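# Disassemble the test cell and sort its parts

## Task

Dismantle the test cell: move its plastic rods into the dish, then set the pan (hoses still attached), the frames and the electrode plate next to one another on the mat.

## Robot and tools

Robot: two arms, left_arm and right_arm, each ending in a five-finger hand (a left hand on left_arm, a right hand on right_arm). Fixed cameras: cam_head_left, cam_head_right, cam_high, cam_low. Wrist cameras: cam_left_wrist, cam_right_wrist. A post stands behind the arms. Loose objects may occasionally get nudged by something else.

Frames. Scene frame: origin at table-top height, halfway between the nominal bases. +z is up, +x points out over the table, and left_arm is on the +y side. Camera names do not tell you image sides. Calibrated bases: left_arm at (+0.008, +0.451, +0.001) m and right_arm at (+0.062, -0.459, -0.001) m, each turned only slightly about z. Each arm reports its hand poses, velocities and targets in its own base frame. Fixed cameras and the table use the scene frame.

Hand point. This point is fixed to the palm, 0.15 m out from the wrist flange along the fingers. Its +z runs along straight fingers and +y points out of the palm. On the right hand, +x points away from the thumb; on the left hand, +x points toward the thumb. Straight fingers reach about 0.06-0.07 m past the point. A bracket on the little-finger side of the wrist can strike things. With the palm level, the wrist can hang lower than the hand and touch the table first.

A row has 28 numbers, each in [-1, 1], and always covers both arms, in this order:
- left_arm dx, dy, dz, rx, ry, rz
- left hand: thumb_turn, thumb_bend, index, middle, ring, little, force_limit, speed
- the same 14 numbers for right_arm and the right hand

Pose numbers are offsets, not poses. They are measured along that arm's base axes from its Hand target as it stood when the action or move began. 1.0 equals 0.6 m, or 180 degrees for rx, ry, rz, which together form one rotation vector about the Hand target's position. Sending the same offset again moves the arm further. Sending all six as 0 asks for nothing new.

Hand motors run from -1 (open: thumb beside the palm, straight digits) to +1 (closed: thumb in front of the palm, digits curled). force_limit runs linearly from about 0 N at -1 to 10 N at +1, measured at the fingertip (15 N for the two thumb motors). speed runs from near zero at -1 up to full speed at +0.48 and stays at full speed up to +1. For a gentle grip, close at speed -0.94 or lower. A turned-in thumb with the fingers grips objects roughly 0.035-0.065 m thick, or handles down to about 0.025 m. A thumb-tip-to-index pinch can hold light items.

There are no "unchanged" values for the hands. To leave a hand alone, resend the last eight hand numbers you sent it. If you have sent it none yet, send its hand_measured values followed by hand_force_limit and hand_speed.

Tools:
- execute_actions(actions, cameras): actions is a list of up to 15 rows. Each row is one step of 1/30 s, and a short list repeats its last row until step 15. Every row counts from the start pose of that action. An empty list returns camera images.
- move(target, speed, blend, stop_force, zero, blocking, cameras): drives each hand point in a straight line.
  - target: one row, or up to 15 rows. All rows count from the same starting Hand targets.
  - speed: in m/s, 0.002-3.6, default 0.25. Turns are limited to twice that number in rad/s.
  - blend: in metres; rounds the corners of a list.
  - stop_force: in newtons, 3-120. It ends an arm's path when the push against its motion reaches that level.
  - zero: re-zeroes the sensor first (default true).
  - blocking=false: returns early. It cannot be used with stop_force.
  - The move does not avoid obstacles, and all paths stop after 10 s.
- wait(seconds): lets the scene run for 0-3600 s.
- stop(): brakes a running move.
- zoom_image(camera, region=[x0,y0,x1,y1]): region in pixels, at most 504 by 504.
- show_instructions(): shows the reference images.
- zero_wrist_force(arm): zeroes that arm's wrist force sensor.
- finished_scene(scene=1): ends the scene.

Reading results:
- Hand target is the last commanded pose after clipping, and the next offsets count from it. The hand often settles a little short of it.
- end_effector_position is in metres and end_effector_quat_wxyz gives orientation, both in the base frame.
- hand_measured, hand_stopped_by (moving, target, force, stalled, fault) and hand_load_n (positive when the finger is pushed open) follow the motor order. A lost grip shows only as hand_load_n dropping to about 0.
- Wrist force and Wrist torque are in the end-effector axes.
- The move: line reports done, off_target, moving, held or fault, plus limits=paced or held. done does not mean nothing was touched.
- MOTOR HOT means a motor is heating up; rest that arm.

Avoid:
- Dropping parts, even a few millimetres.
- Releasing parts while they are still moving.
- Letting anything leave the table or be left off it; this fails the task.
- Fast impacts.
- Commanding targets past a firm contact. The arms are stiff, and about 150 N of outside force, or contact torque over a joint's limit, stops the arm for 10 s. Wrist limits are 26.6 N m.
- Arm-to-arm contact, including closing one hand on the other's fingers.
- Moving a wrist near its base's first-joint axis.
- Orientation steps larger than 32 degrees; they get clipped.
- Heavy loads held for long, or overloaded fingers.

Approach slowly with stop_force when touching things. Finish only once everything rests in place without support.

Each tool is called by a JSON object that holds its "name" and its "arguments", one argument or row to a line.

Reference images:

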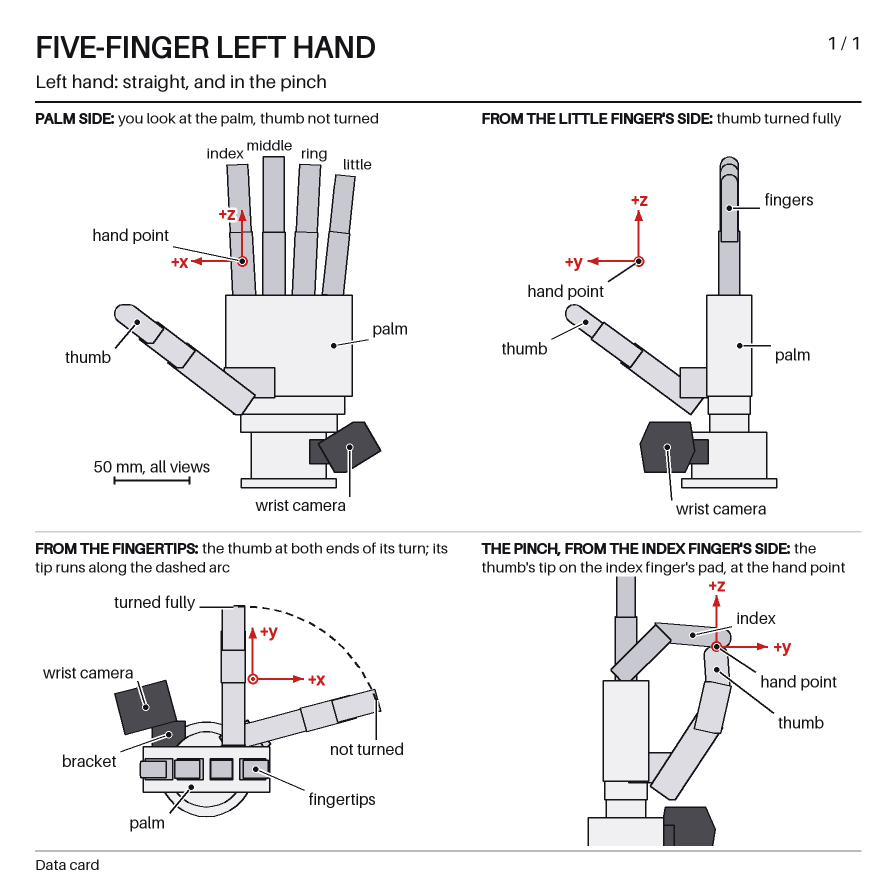

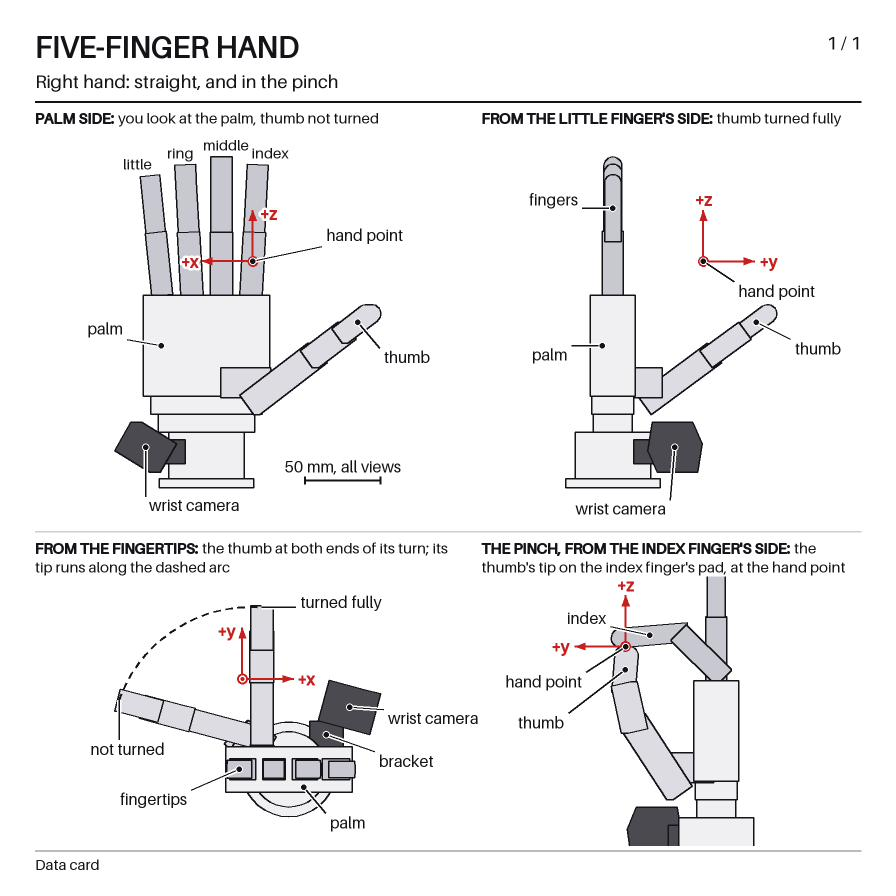

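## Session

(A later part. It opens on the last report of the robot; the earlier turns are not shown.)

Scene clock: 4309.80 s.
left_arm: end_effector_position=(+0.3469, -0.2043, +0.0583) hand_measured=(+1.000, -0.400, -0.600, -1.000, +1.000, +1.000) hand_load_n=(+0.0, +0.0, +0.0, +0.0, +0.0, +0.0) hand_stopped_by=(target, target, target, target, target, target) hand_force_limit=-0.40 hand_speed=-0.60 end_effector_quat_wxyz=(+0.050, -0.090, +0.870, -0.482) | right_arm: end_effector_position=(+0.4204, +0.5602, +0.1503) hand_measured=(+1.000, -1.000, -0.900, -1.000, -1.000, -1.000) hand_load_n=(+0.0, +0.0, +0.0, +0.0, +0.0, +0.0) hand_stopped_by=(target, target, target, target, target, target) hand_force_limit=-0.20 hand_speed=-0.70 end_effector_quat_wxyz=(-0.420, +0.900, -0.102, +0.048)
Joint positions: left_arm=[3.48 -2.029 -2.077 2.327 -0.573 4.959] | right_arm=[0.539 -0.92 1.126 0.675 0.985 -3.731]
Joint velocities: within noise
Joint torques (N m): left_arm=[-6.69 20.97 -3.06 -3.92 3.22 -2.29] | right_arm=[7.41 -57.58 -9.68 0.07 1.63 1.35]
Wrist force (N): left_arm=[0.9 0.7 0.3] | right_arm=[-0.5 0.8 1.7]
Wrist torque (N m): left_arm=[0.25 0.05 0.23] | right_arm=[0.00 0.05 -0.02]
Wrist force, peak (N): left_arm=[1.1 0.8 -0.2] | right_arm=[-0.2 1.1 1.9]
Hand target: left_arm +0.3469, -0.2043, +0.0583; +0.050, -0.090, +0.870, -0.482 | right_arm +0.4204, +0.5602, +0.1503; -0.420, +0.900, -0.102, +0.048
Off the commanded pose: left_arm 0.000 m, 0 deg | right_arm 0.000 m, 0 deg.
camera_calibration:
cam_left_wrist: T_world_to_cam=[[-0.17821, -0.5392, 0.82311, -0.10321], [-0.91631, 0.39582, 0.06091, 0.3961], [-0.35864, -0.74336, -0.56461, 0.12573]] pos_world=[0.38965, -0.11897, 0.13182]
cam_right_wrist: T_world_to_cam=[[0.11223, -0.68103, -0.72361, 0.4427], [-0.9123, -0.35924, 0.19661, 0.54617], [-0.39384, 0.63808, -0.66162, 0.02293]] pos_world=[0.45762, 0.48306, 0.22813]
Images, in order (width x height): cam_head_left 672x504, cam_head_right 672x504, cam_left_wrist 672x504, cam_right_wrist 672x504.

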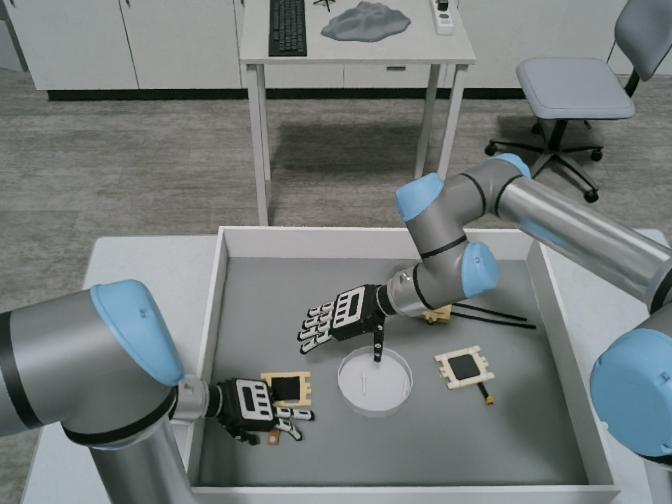

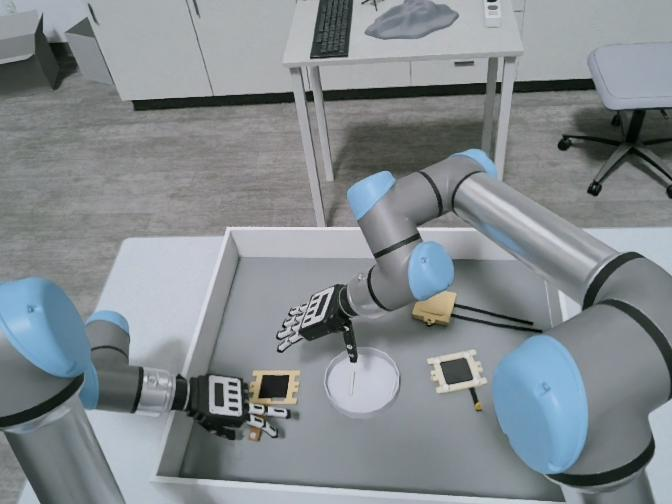

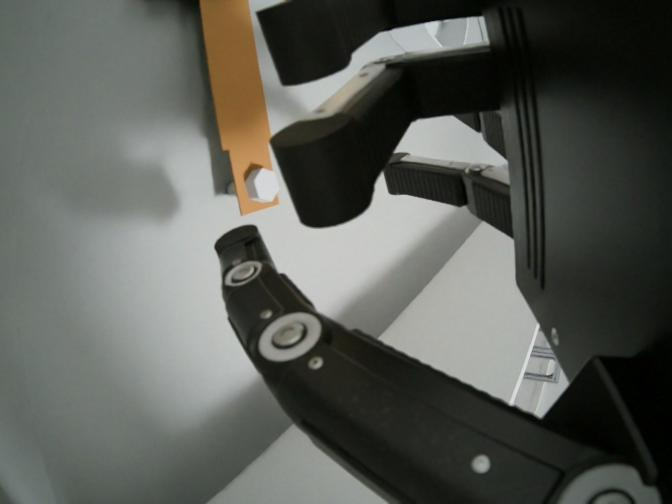

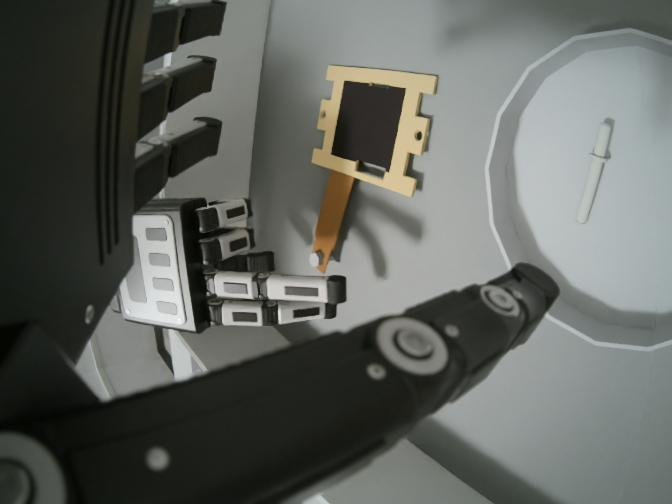

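{"name": "zoom_image", "arguments": {
  "camera": "cam_head_left",
  "region": [190, 350, 350, 470]
}}

{"name": "zoom_image", "arguments": {
  "camera": "cam_right_wrist",
  "region": [220, 40, 480, 340]
}}

Scaled by 3.150 from the camera's image (finer frame: 960x720).

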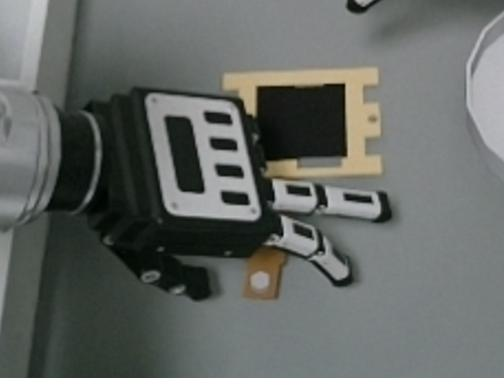

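Scaled by 1.680 from the camera's image (finer frame: 960x720).

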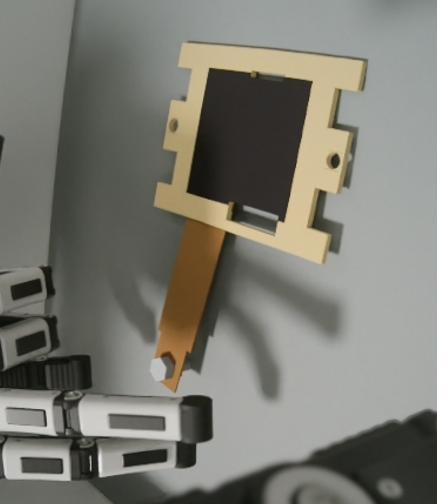

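{"name": "move", "arguments": {
  "target": [0.035,0,0,0,0,0,1,-0.4,-0.6,-1,1,1,-0.4,-0.6,0,0,0,0,0,0,1,-1,-0.9,-1,-1,-1,-0.2,-0.7],
  "speed": 0.1,
  "cameras": ["cam_head_left","cam_left_wrist","cam_right_wrist"]
}}

{"name": "zoom_image", "arguments": {
  "camera": "cam_head_left",
  "region": [190, 350, 350, 470]
}}

Scene clock: 4360.20 s.
left_arm: end_effector_position=(+0.3678, -0.2044, +0.0583) hand_measured=(+1.000, -0.400, -0.600, -1.000, +1.000, +1.000) hand_load_n=(+0.0, +0.5, +0.0, -0.5, +0.0, +0.0) hand_stopped_by=(target, target, target, target, target, target) hand_force_limit=-0.40 hand_speed=-0.60 end_effector_quat_wxyz=(+0.049, -0.090, +0.870, -0.482) | right_arm: end_effector_position=(+0.4204, +0.5602, +0.1503) hand_measured=(+1.000, -1.000, -0.900, -1.000, -1.000, -1.000) hand_load_n=(+0.0, +0.0, +0.0, +0.0, +0.0, +0.0) hand_stopped_by=(target, target, target, target, target, target) hand_force_limit=-0.20 hand_speed=-0.70 end_effector_quat_wxyz=(-0.420, +0.900, -0.102, +0.048)
Joint positions: left_arm=[3.459 -2.058 -2.01 2.32 -0.569 4.922] | right_arm=[0.539 -0.92 1.126 0.675 0.985 -3.731]
Joint torques (N m): left_arm=[5.45 34.59 9.22 -0.54 -1.29 1.85] | right_arm=[7.42 -57.21 -9.97 0.2 1.42 1.35]
Wrist force (N): left_arm=[0.9 0.9 0.1] | right_arm=[-0.5 0.8 1.5]
Wrist torque (N m): left_arm=[0.29 0.05 0.15] | right_arm=[0.01 0.07 -0.02]
Wrist force, peak (N): left_arm=[1.6 1.0 0.1] | right_arm=[-0.3 1.2 1.8]
Hand target: left_arm +0.3679, -0.2043, +0.0583; +0.050, -0.090, +0.870, -0.482 | right_arm +0.4204, +0.5602, +0.1503; -0.420, +0.900, -0.102, +0.048
Off the commanded pose: left_arm 0.000 m, 0 deg | right_arm 0.000 m, 0 deg.
move: done
cam_left_wrist: T_world_to_cam=[[-0.17824, -0.5391, 0.82317, -0.09952], [-0.91626, 0.39593, 0.0609, 0.41529], [-0.35875, -0.74338, -0.56452, 0.13319]] pos_world=[0.41055, -0.11907, 0.13182]
cam_right_wrist: T_world_to_cam=[[0.11223, -0.68103, -0.72361, 0.4427], [-0.9123, -0.35924, 0.19661, 0.54617], [-0.39384, 0.63808, -0.66162, 0.02293]] pos_world=[0.45762, 0.48306, 0.22813]

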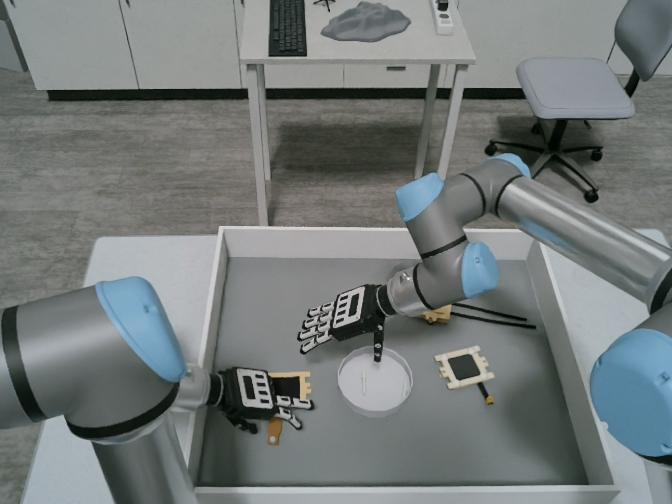

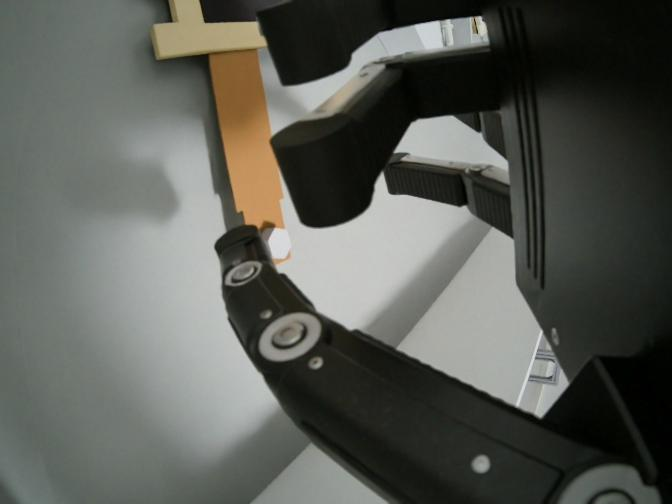

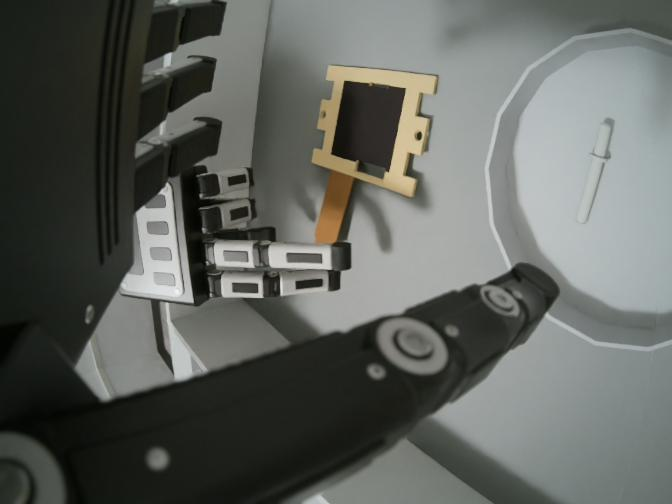

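Scaled by 3.150 from the camera's image (finer frame: 960x720).

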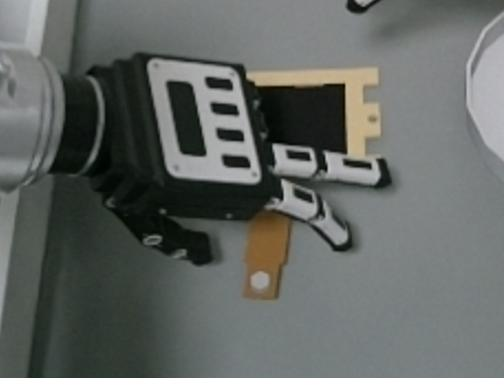

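{"name": "move", "arguments": {
  "target": [
    [0,-0.0195,0,0,0,0,1,-0.4,-0.6,-1,1,1,-0.4,-0.6,0,0,0,0,0,0,1,-1,-0.9,-1,-1,-1,-0.2,-0.7],
    [0,-0.0195,-0.05,0,0,0,1,-0.4,-0.6,-1,1,1,-0.4,-0.6,0,0,0,0,0,0,1,-1,-0.9,-1,-1,-1,-0.2,-0.7]
  ],
  "speed": 0.05,
  "stop_force": 5,
  "cameras": ["cam_head_left","cam_left_wrist","cam_right_wrist"]
}}

{"name": "zoom_image", "arguments": {
  "camera": "cam_head_left",
  "region": [190, 350, 350, 470]
}}

{"name": "zoom_image", "arguments": {
  "camera": "cam_right_wrist",
  "region": [180, 120, 400, 340]
}}

Scene clock: 4374.20 s.
left_arm: end_effector_position=(+0.3678, -0.2160, +0.0283) hand_measured=(+1.000, -0.400, -0.600, -1.000, +1.000, +1.000) hand_load_n=(+0.0, +0.0, +0.0, +0.0, +0.0, +0.0) hand_stopped_by=(target, target, target, target, target, target) hand_force_limit=-0.40 hand_speed=-0.60 end_effector_quat_wxyz=(+0.050, -0.090, +0.870, -0.482) | right_arm: end_effector_position=(+0.4204, +0.5602, +0.1503) hand_measured=(+1.000, -1.000, -0.900, -1.000, -1.000, -1.000) hand_load_n=(+0.0, +0.0, +0.0, +0.0, +0.0, -0.5) hand_stopped_by=(target, target, target, target, target, target) hand_force_limit=-0.20 hand_speed=-0.70 end_effector_quat_wxyz=(-0.420, +0.900, -0.102, +0.048)
Joint positions: left_arm=[3.426 -2.114 -2.013 2.43 -0.564 4.86] | right_arm=[0.539 -0.92 1.126 0.675 0.985 -3.731]
Joint torques (N m): left_arm=[-5.83 40.32 22.64 -2.11 1.21 -2.56] | right_arm=[7.03 -56.9 -10.36 0.23 1.48 1.24]
Wrist force (N): left_arm=[0.8 0.5 0.0] | right_arm=[-0.5 0.9 1.4]
Wrist torque (N m): left_arm=[0.24 0.06 0.18] | right_arm=[0.03 0.07 -0.01]
Wrist force, peak (N): left_arm=[1.2 1.2 0.2] | right_arm=[-0.5 1.0 1.8]
Hand target: left_arm +0.3679, -0.2160, +0.0283; +0.050, -0.090, +0.870, -0.482 | right_arm +0.4204, +0.5602, +0.1503; -0.420, +0.900, -0.102, +0.048
Off the commanded pose: left_arm 0.000 m, 0 deg | right_arm 0.000 m, 0 deg.
move: done
cam_left_wrist: T_world_to_cam=[[-0.17821, -0.5392, 0.82311, -0.08108], [-0.91631, 0.39582, 0.06091, 0.4218], [-0.35864, -0.74336, -0.56461, 0.10763]] pos_world=[0.41065, -0.13067, 0.10182]
cam_right_wrist: T_world_to_cam=[[0.11223, -0.68103, -0.72361, 0.4427], [-0.9123, -0.35924, 0.19661, 0.54617], [-0.39384, 0.63808, -0.66162, 0.02293]] pos_world=[0.45762, 0.48306, 0.22813]

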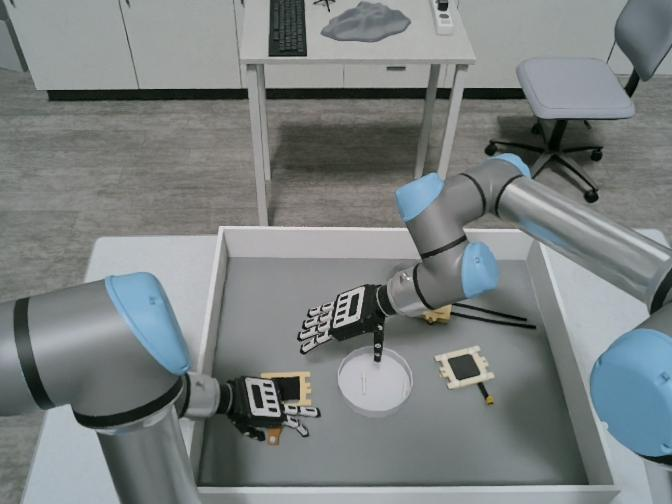

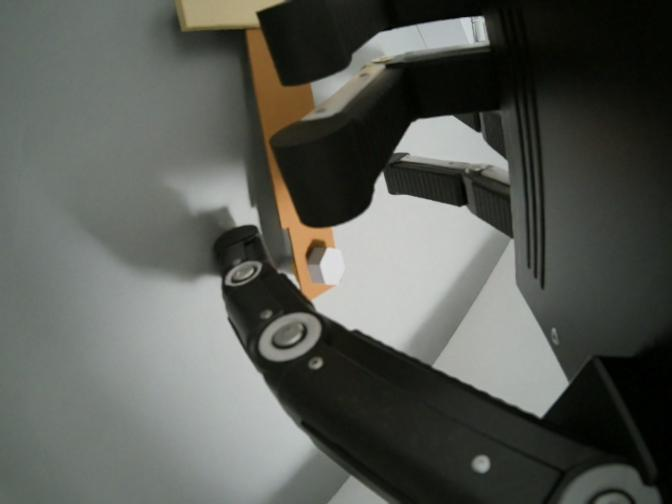

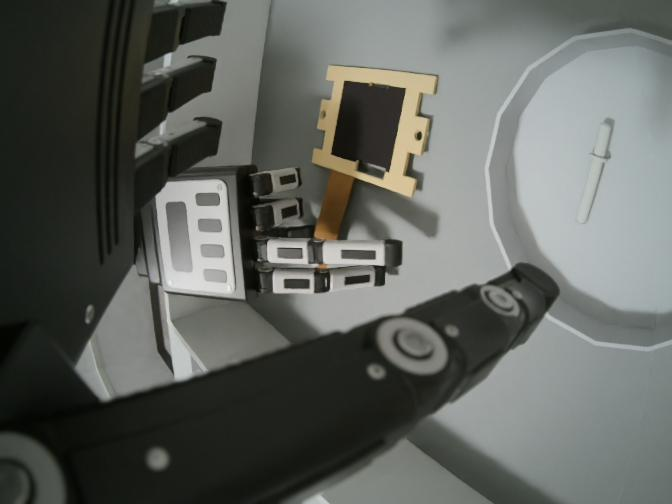

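Scaled by 3.150 from the camera's image (finer frame: 960x720).

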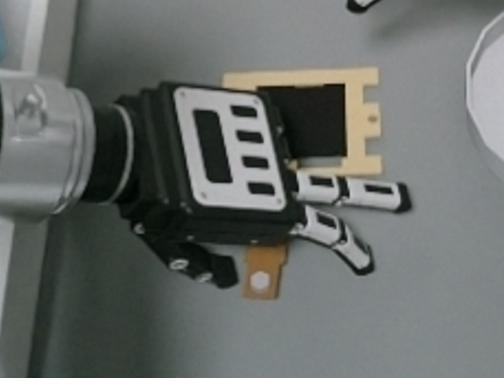

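Scaled by 2.291 from the camera's image (finer frame: 960x720).

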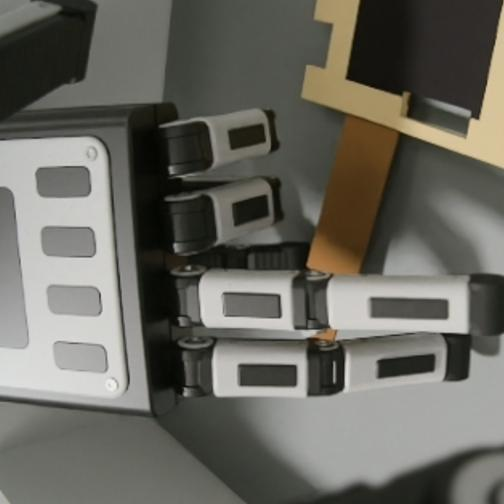

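{"name": "move", "arguments": {
  "target": [0,-0.005,0,0,0,0,1,-0.4,-0.6,-1,1,1,-0.4,-0.9,0,0,0,0,0,0,1,-1,-0.9,-1,-1,-1,-0.2,-0.7],
  "speed": 0.03,
  "stop_force": 4
}}

{"name": "move", "arguments": {
  "target": [0,0,0,0,0,0,1,-0.4,0.2,-1,1,1,-0.5,-0.9,0,0,0,0,0,0,1,-1,-0.9,-1,-1,-1,-0.2,-0.7],
  "speed": 0.03,
  "cameras": ["cam_head_left","cam_left_wrist","cam_right_wrist"]
}}

{"name": "zoom_image", "arguments": {
  "camera": "cam_head_left",
  "region": [190, 350, 350, 470]
}}

Scene clock: 4386.27 s.
left_arm: end_effector_position=(+0.3679, -0.2190, +0.0283) hand_measured=(+1.000, -0.400, -0.600, -1.000, +1.000, +1.000) hand_load_n=(+0.0, +0.0, +0.0, +0.0, +0.5, +0.0) hand_stopped_by=(target, target, target, target, target, target) hand_force_limit=-0.40 hand_speed=-0.90 end_effector_quat_wxyz=(+0.050, -0.090, +0.870, -0.482) | right_arm: end_effector_position=(+0.4204, +0.5602, +0.1503) hand_measured=(+1.000, -1.000, -0.900, -1.000, -1.000, -1.000) hand_load_n=(+0.0, +0.0, +0.0, +0.0, +0.0, -0.5) hand_stopped_by=(target, target, target, target, target, target) hand_force_limit=-0.20 hand_speed=-0.70 end_effector_quat_wxyz=(-0.420, +0.900, -0.102, +0.048)
Joint positions: left_arm=[3.417 -2.112 -2.011 2.44 -0.563 4.845] | right_arm=[0.539 -0.92 1.126 0.675 0.985 -3.731]
Joint torques (N m): left_arm=[5.09 30.98 14.7 -4.27 2.38 2.41] | right_arm=[6.94 -56.73 -10.41 0.28 1.39 1.21]
Wrist force (N): left_arm=[0.8 0.8 0.1] | right_arm=[-0.4 0.5 1.7]
Wrist torque (N m): left_arm=[0.28 0.07 0.27] | right_arm=[-0.04 0.05 -0.03]
Wrist force, peak (N): left_arm=[1.2 1.0 0.0] | right_arm=[-0.3 1.0 2.0]
Hand target: left_arm +0.3679, -0.2190, +0.0283; +0.050, -0.090, +0.870, -0.482 | right_arm +0.4204, +0.5602, +0.1503; -0.420, +0.900, -0.102, +0.048
Off the commanded pose: left_arm 0.000 m, 0 deg | right_arm 0.000 m, 0 deg.
move: done

Scene clock: 4389.40 s.
left_arm: end_effector_position=(+0.3679, -0.2190, +0.0283) hand_measured=(+1.000, -0.400, +0.200, -1.000, +1.000, +1.000) hand_load_n=(+0.0, +0.0, +0.5, +0.0, +0.0, +0.0) hand_stopped_by=(target, target, target, target, target, target) hand_force_limit=-0.50 hand_speed=-0.90 end_effector_quat_wxyz=(+0.050, -0.090, +0.870, -0.482) | right_arm: end_effector_position=(+0.4204, +0.5602, +0.1503) hand_measured=(+1.000, -1.000, -0.900, -1.000, -1.000, -1.000) hand_load_n=(+0.0, +0.0, +0.0, +0.0, -0.5, +0.0) hand_stopped_by=(target, target, target, target, target, target) hand_force_limit=-0.20 hand_speed=-0.70 end_effector_quat_wxyz=(-0.420, +0.900, -0.102, +0.048)
Joint positions: left_arm=[3.417 -2.112 -2.011 2.44 -0.563 4.845] | right_arm=[0.539 -0.92 1.126 0.675 0.985 -3.731]
Joint torques (N m): left_arm=[5.22 26.77 -1.71 -2.95 -0.28 2.39] | right_arm=[7.1 -56.6 -10.54 0.4 1.44 1.37]
Wrist force (N): left_arm=[0.8 1.0 0.3] | right_arm=[-0.2 1.0 1.7]
Wrist torque (N m): left_arm=[0.29 0.07 0.26] | right_arm=[0.04 0.02 0.01]
Wrist force, peak (N): left_arm=[1.3 -2.3 0.5] | right_arm=[-0.3 1.1 1.9]
Hand target: left_arm +0.3679, -0.2190, +0.0283; +0.050, -0.090, +0.870, -0.482 | right_arm +0.4204, +0.5602, +0.1503; -0.420, +0.900, -0.102, +0.048
Off the commanded pose: left_arm 0.000 m, 0 deg | right_arm 0.000 m, 0 deg.
move: done
cam_left_wrist: T_world_to_cam=[[-0.17821, -0.5392, 0.82311, -0.0827], [-0.91631, 0.39582, 0.06091, 0.42299], [-0.35864, -0.74336, -0.56461, 0.1054]] pos_world=[0.41065, -0.13367, 0.10182]
cam_right_wrist: T_world_to_cam=[[0.11223, -0.68103, -0.72361, 0.4427], [-0.9123, -0.35924, 0.19661, 0.54617], [-0.39384, 0.63808, -0.66162, 0.02293]] pos_world=[0.45762, 0.48306, 0.22813]

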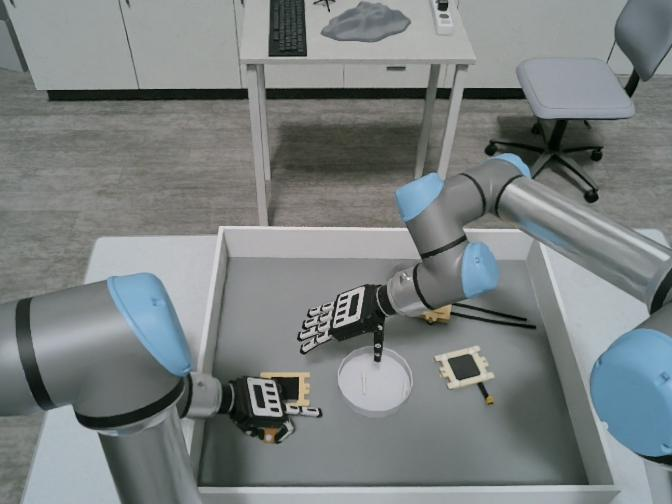

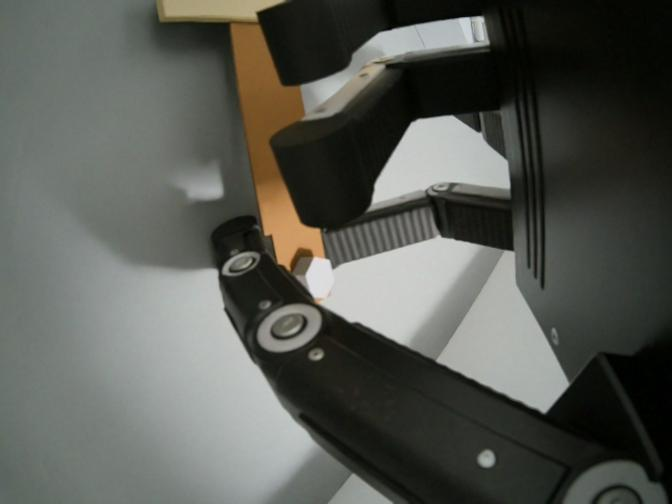

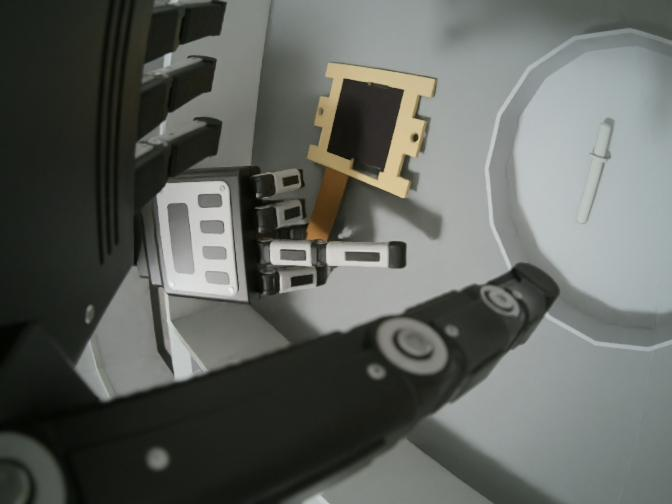

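Scaled by 3.150 from the camera's image (finer frame: 960x720).

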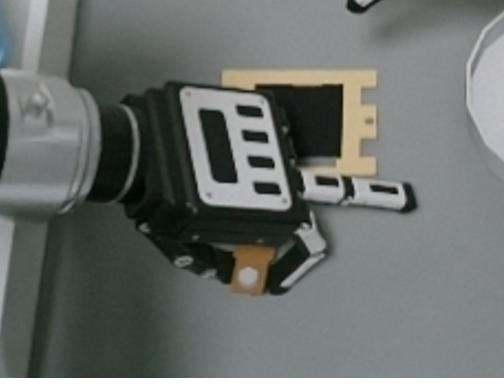

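{"name": "move", "arguments": {
  "target": [
    [0,0,0,0,0,0,1,-0.4,-0.1,-1,1,1,-0.5,-0.7,0,0,0,0,0,0,1,-1,-0.9,-1,-1,-1,-0.2,-0.7],
    [0.01,0,0,0,0,0,1,-0.4,-0.1,-1,1,1,-0.5,-0.7,0,0,0,0,0,0,1,-1,-0.9,-1,-1,-1,-0.2,-0.7],
    [0.01,-0.0033,0,0,0,0,1,-0.4,-0.1,-1,1,1,-0.5,-0.7,0,0,0,0,0,0,1,-1,-0.9,-1,-1,-1,-0.2,-0.7]
  ],
  "speed": 0.03
}}

{"name": "move", "arguments": {
  "target": [0,0,0,0,0,0,1,-0.4,0.5,-1,1,1,-0.5,-0.9,0,0,0,0,0,0,1,-1,-0.9,-1,-1,-1,-0.2,-0.7],
  "speed": 0.03,
  "cameras": ["cam_head_left","cam_left_wrist","cam_right_wrist"]
}}

{"name": "zoom_image", "arguments": {
  "camera": "cam_head_left",
  "region": [190, 350, 350, 470]
}}

Scene clock: 4406.43 s.
left_arm: end_effector_position=(+0.3738, -0.2211, +0.0283) hand_measured=(+1.000, -0.400, -0.100, -1.000, +1.000, +1.000) hand_load_n=(+0.0, +0.0, +0.0, +0.0, +0.0, +0.0) hand_stopped_by=(target, target, target, target, target, target) hand_force_limit=-0.50 hand_speed=-0.70 end_effector_quat_wxyz=(+0.050, -0.090, +0.870, -0.482) end_effector_velocity=(+0.000, +0.001, +0.000) end_effector_angular_velocity=(+0.000, -0.002, -0.001) | right_arm: end_effector_position=(+0.4204, +0.5602, +0.1503) hand_measured=(+1.000, -1.000, -0.900, -1.000, -1.000, -1.000) hand_load_n=(+0.0, +0.0, +0.0, +0.0, +0.0, +0.0) hand_stopped_by=(target, target, target, target, target, target) hand_force_limit=-0.20 hand_speed=-0.70 end_effector_quat_wxyz=(-0.420, +0.900, -0.102, +0.048)
Joint positions: left_arm=[3.407 -2.118 -1.991 2.443 -0.562 4.825] | right_arm=[0.539 -0.92 1.126 0.675 0.985 -3.731]
Joint velocities: left_arm=[0.002 0 0 -0.004 0 0.007] | right_arm=[within noise]
Joint torques (N m): left_arm=[6.39 36.85 21.96 -4.19 2.42 2.17] | right_arm=[7.57 -56.26 -10.97 0.32 1.45 1.35]
Wrist force (N): left_arm=[1.2 0.4 -0.2] | right_arm=[-0.1 0.7 1.8]
Wrist torque (N m): left_arm=[0.24 0.02 0.25] | right_arm=[-0.02 0.01 0.00]
Wrist force, peak (N): left_arm=[1.1 1.3 0.6] | right_arm=[-0.1 0.6 2.1]
Hand target: left_arm +0.3739, -0.2210, +0.0283; +0.050, -0.090, +0.870, -0.482 | right_arm +0.4204, +0.5602, +0.1503; -0.420, +0.900, -0.102, +0.048
Off the commanded pose: left_arm 0.000 m, 0 deg | right_arm 0.000 m, 0 deg.
move: done

Scene clock: 4408.67 s.
left_arm: end_effector_position=(+0.3739, -0.2210, +0.0283) hand_measured=(+1.000, -0.400, +0.448, -1.000, +1.000, +1.000) hand_load_n=(+0.0, +1.0, +2.5, +0.0, +0.0, +0.0) hand_stopped_by=(target, target, force, target, target, target) hand_force_limit=-0.50 hand_speed=-0.90 end_effector_quat_wxyz=(+0.050, -0.090, +0.870, -0.482) | right_arm: end_effector_position=(+0.4204, +0.5602, +0.1503) hand_measured=(+1.000, -1.000, -0.900, -1.000, -1.000, -1.000) hand_load_n=(+0.0, +0.0, +0.0, +0.0, +0.0, +0.0) hand_stopped_by=(target, target, target, target, target, target) hand_force_limit=-0.20 hand_speed=-0.70 end_effector_quat_wxyz=(-0.420, +0.900, -0.102, +0.048)
Joint positions: left_arm=[3.407 -2.118 -1.991 2.442 -0.562 4.825] | right_arm=[0.539 -0.92 1.126 0.675 0.985 -3.731]
Joint torques (N m): left_arm=[5.67 32.4 22.78 -4.25 -0.49 2.19] | right_arm=[7.15 -56.23 -10.84 0.33 1.53 1.33]
Wrist force (N): left_arm=[0.8 1.0 0.3] | right_arm=[-0.1 0.7 1.6]
Wrist torque (N m): left_arm=[0.29 0.07 0.19] | right_arm=[0.00 0.01 0.00]
Wrist force, peak (N): left_arm=[1.2 1.0 0.5] | right_arm=[-0.2 0.8 1.9]
Hand target: left_arm +0.3739, -0.2210, +0.0283; +0.050, -0.090, +0.870, -0.482 | right_arm +0.4204, +0.5602, +0.1503; -0.420, +0.900, -0.102, +0.048
Off the commanded pose: left_arm 0.000 m, 0 deg | right_arm 0.000 m, 0 deg.
move: done
cam_left_wrist: T_world_to_cam=[[-0.17821, -0.5392, 0.82311, -0.08271], [-0.91631, 0.39582, 0.06091, 0.42928], [-0.35864, -0.74336, -0.56461, 0.10607]] pos_world=[0.41665, -0.13567, 0.10182]
cam_right_wrist: T_world_to_cam=[[0.11223, -0.68103, -0.72361, 0.4427], [-0.9123, -0.35924, 0.19661, 0.54617], [-0.39384, 0.63808, -0.66162, 0.02293]] pos_world=[0.45762, 0.48306, 0.22813]

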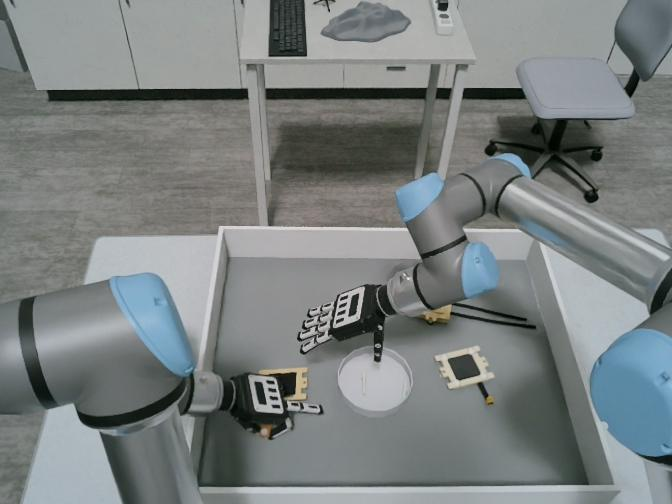

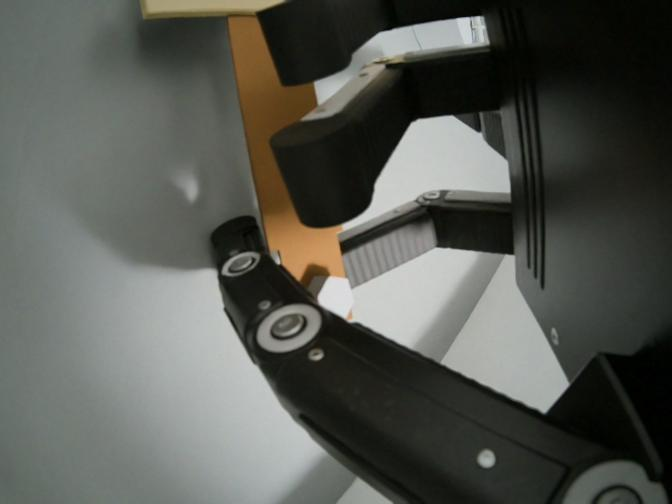

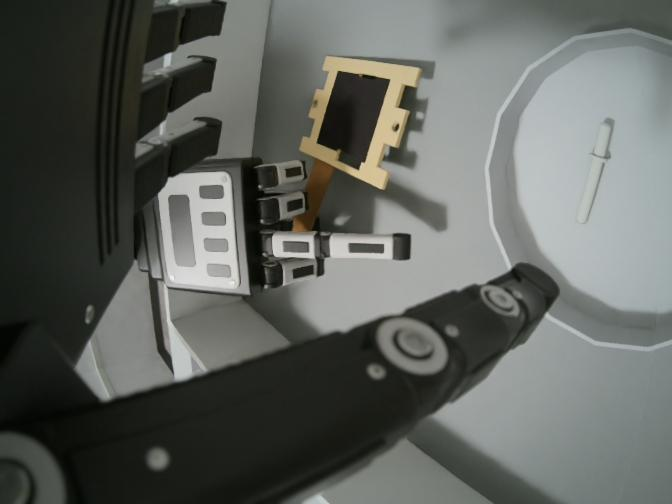

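Scaled by 3.150 from the camera's image (finer frame: 960x720).

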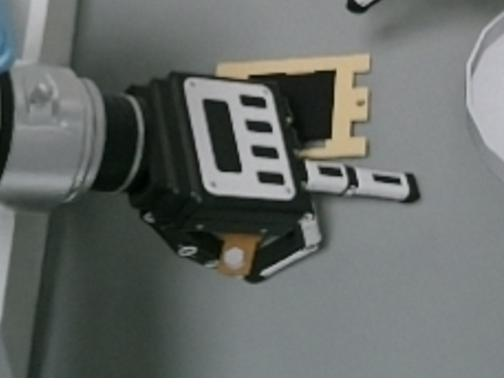

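{"name": "zoom_image", "arguments": {
  "camera": "cam_left_wrist",
  "region": [180, 160, 460, 380]
}}

{"name": "zoom_image", "arguments": {
  "camera": "cam_head_left",
  "region": [230, 400, 310, 460]
}}

Scaled by 1.800 from the camera's image (finer frame: 960x720).

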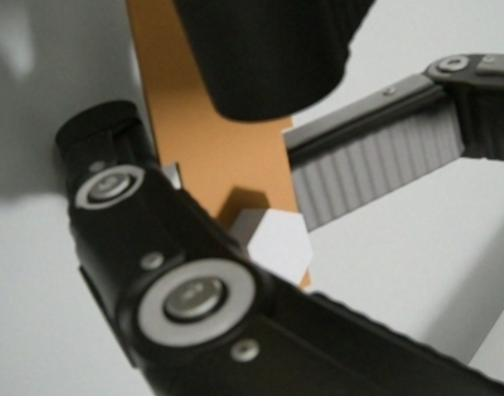

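Scaled by 6.300 from the camera's image (finer frame: 960x720).

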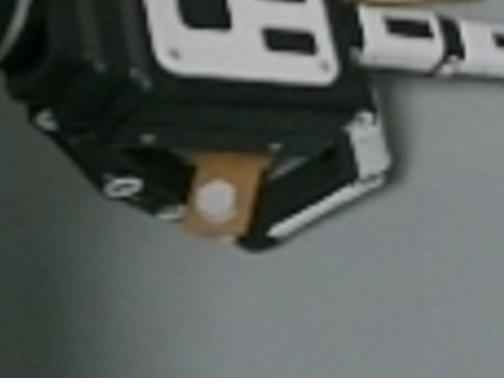

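{"name": "zoom_image", "arguments": {
  "camera": "cam_right_wrist",
  "region": [240, 30, 460, 300]
}}

{"name": "execute_actions", "arguments": {
  "actions": [],
  "cameras": ["cam_high","cam_low"]
}}

{"name": "zoom_image", "arguments": {
  "camera": "cam_high",
  "region": [300, 200, 520, 380]
}}

Scaled by 1.867 from the camera's image (finer frame: 960x720).

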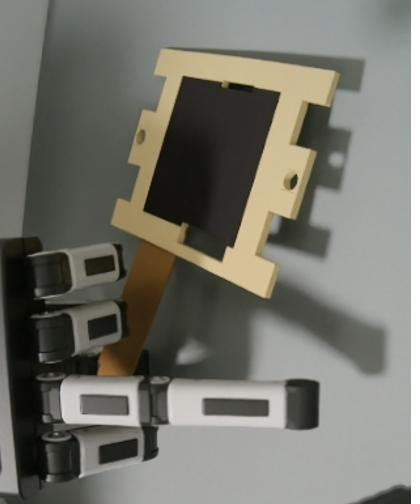

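Scene clock: 4470.27 s.
left_arm: end_effector_position=(+0.3739, -0.2210, +0.0283) hand_measured=(+1.000, -0.400, +0.448, -1.000, +1.000, +1.000) hand_load_n=(+0.0, +0.5, +2.5, +0.0, +0.0, +0.0) hand_stopped_by=(target, target, force, target, target, target) hand_force_limit=-0.50 hand_speed=-0.90 end_effector_quat_wxyz=(+0.050, -0.090, +0.870, -0.482) | right_arm: end_effector_position=(+0.4204, +0.5602, +0.1503) hand_measured=(+1.000, -1.000, -0.900, -1.000, -1.000, -1.000) hand_load_n=(+0.0, +0.0, +0.0, +0.0, +0.0, +0.0) hand_stopped_by=(target, target, target, target, target, target) hand_force_limit=-0.20 hand_speed=-0.70 end_effector_quat_wxyz=(-0.420, +0.900, -0.102, +0.048)
Joint positions: left_arm=[3.407 -2.118 -1.991 2.442 -0.562 4.825] | right_arm=[0.539 -0.92 1.126 0.675 0.985 -3.731]
Joint velocities: within noise
Joint torques (N m): left_arm=[4.63 28.48 23.03 -4.21 -0.49 1.49] | right_arm=[6.9 -55.84 -10.87 0.32 1.46 1.2]
Wrist force (N): left_arm=[0.8 1.0 0.2] | right_arm=[-0.2 0.5 1.6]
Wrist torque (N m): left_arm=[0.29 0.06 0.20] | right_arm=[-0.04 0.02 -0.01]
Wrist force, peak (N): left_arm=[1.1 1.1 0.5] | right_arm=[-0.3 1.0 1.8]
Hand target: left_arm +0.3739, -0.2210, +0.0283; +0.050, -0.090, +0.870, -0.482 | right_arm +0.4204, +0.5602, +0.1503; -0.420, +0.900, -0.102, +0.048
Off the commanded pose: left_arm 0.000 m, 0 deg | right_arm 0.000 m, 0 deg.
Images, in order (width x height): cam_high 672x504, cam_low 672x504.

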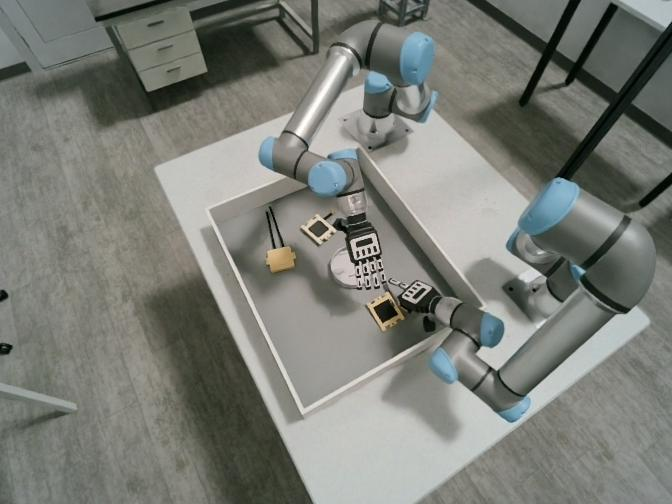

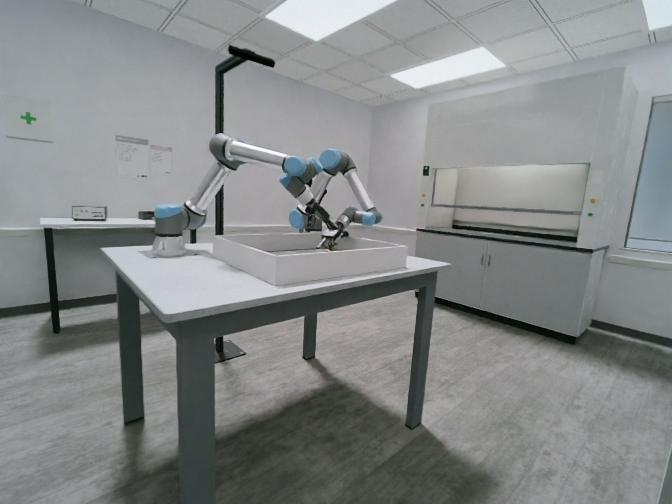

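Scaled by 2.291 from the camera's image (finer frame: 960x720).

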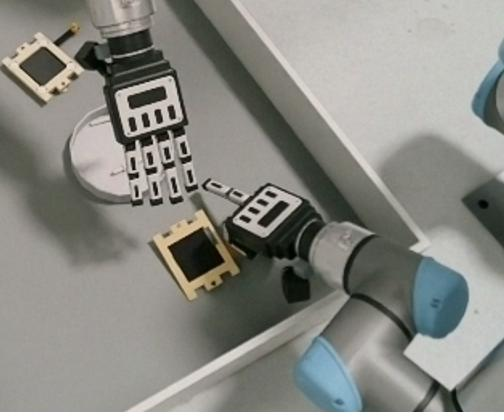

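{"name": "move", "arguments": {
  "target": [0,0,0.0167,0,0,0,1,-0.4,0.5,-1,1,1,-0.5,-0.9,0,0,0,0,0,0,1,-1,-0.9,-1,-1,-1,-0.2,-0.7],
  "speed": 0.02,
  "cameras": ["cam_head_left","cam_left_wrist","cam_right_wrist"]
}}

{"name": "zoom_image", "arguments": {
  "camera": "cam_right_wrist",
  "region": [240, 30, 460, 300]
}}

{"name": "zoom_image", "arguments": {
  "camera": "cam_left_wrist",
  "region": [160, 0, 500, 400]
}}

Scene clock: 4501.73 s.
left_arm: end_effector_position=(+0.3739, -0.2210, +0.0384) hand_measured=(+1.000, -0.400, +0.448, -1.000, +1.000, +1.000) hand_load_n=(+0.0, +1.5, +2.0, +0.0, +0.0, +0.0) hand_stopped_by=(target, target, force, target, target, target) hand_force_limit=-0.50 hand_speed=-0.90 end_effector_quat_wxyz=(+0.050, -0.090, +0.870, -0.482) | right_arm: end_effector_position=(+0.4204, +0.5602, +0.1503) hand_measured=(+1.000, -1.000, -0.900, -1.000, -1.000, -1.000) hand_load_n=(+0.0, +0.0, +0.0, +0.0, +0.0, +0.0) hand_stopped_by=(target, target, target, target, target, target) hand_force_limit=-0.20 hand_speed=-0.70 end_effector_quat_wxyz=(-0.420, +0.900, -0.102, +0.048)
Joint positions: left_arm=[3.407 -2.097 -1.988 2.418 -0.562 4.825] | right_arm=[0.539 -0.92 1.126 0.675 0.985 -3.731]
Joint torques (N m): left_arm=[1.81 23.24 19.62 -0.65 -0.15 -0.54] | right_arm=[6.87 -56.55 -10.33 0.46 1.57 1.17]
Wrist force (N): left_arm=[0.9 1.1 0.2] | right_arm=[-0.1 1.1 1.6]
Wrist torque (N m): left_arm=[0.29 0.06 0.20] | right_arm=[0.05 0.01 0.01]
Wrist force, peak (N): left_arm=[1.3 1.2 0.4] | right_arm=[-0.4 1.1 1.8]
Hand target: left_arm +0.3739, -0.2210, +0.0383; +0.050, -0.090, +0.870, -0.482 | right_arm +0.4204, +0.5602, +0.1503; -0.420, +0.900, -0.102, +0.048
Off the commanded pose: left_arm 0.000 m, 0 deg | right_arm 0.000 m, 0 deg.
move: done
cam_left_wrist: T_world_to_cam=[[-0.17821, -0.5392, 0.82311, -0.09102], [-0.91631, 0.39582, 0.06091, 0.42866], [-0.35864, -0.74336, -0.56461, 0.11177]] pos_world=[0.41665, -0.13567, 0.11192]
cam_right_wrist: T_world_to_cam=[[0.11223, -0.68103, -0.72361, 0.4427], [-0.9123, -0.35924, 0.19661, 0.54617], [-0.39384, 0.63808, -0.66162, 0.02293]] pos_world=[0.45762, 0.48306, 0.22813]

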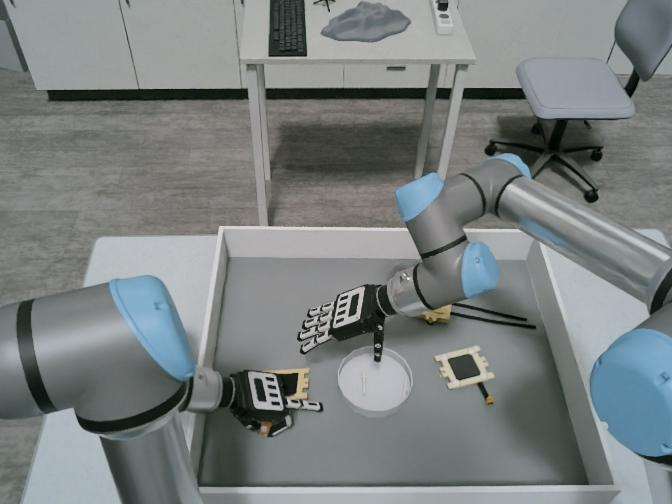

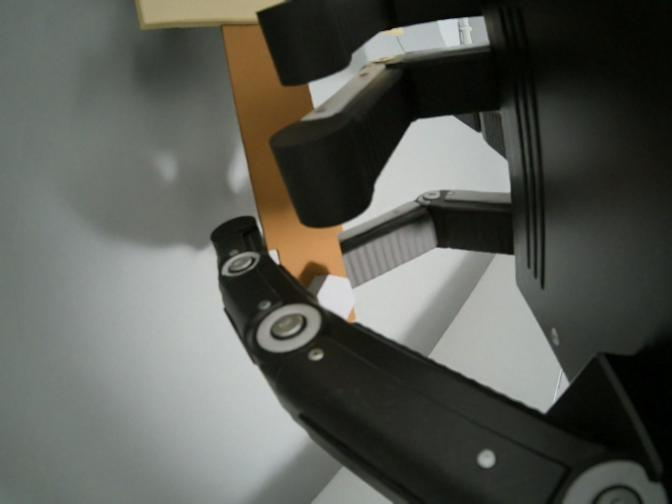

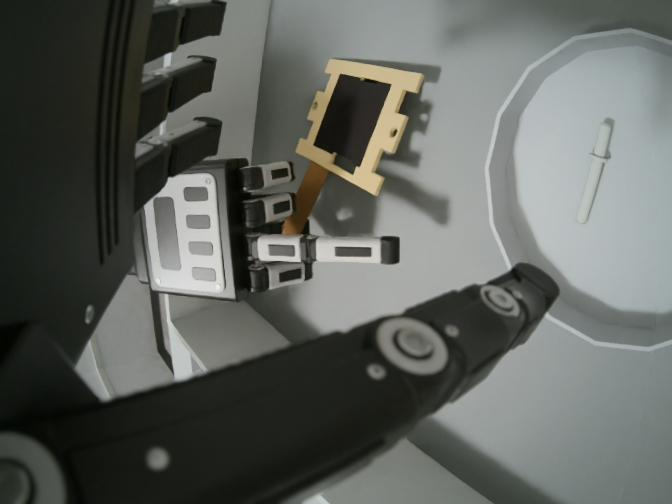

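Scaled by 1.867 from the camera's image (finer frame: 960x720).

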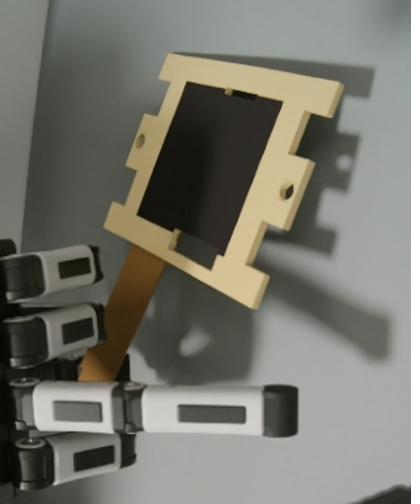

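Scaled by 1.260 from the camera's image (finer frame: 960x720).

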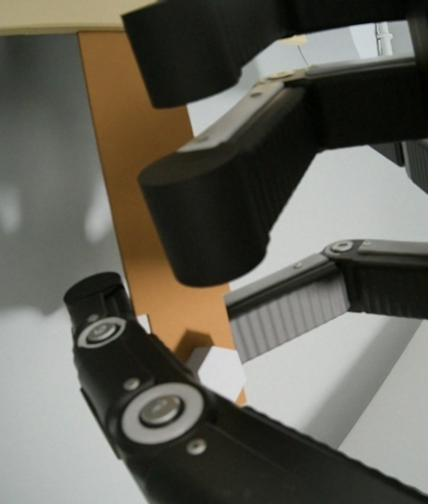

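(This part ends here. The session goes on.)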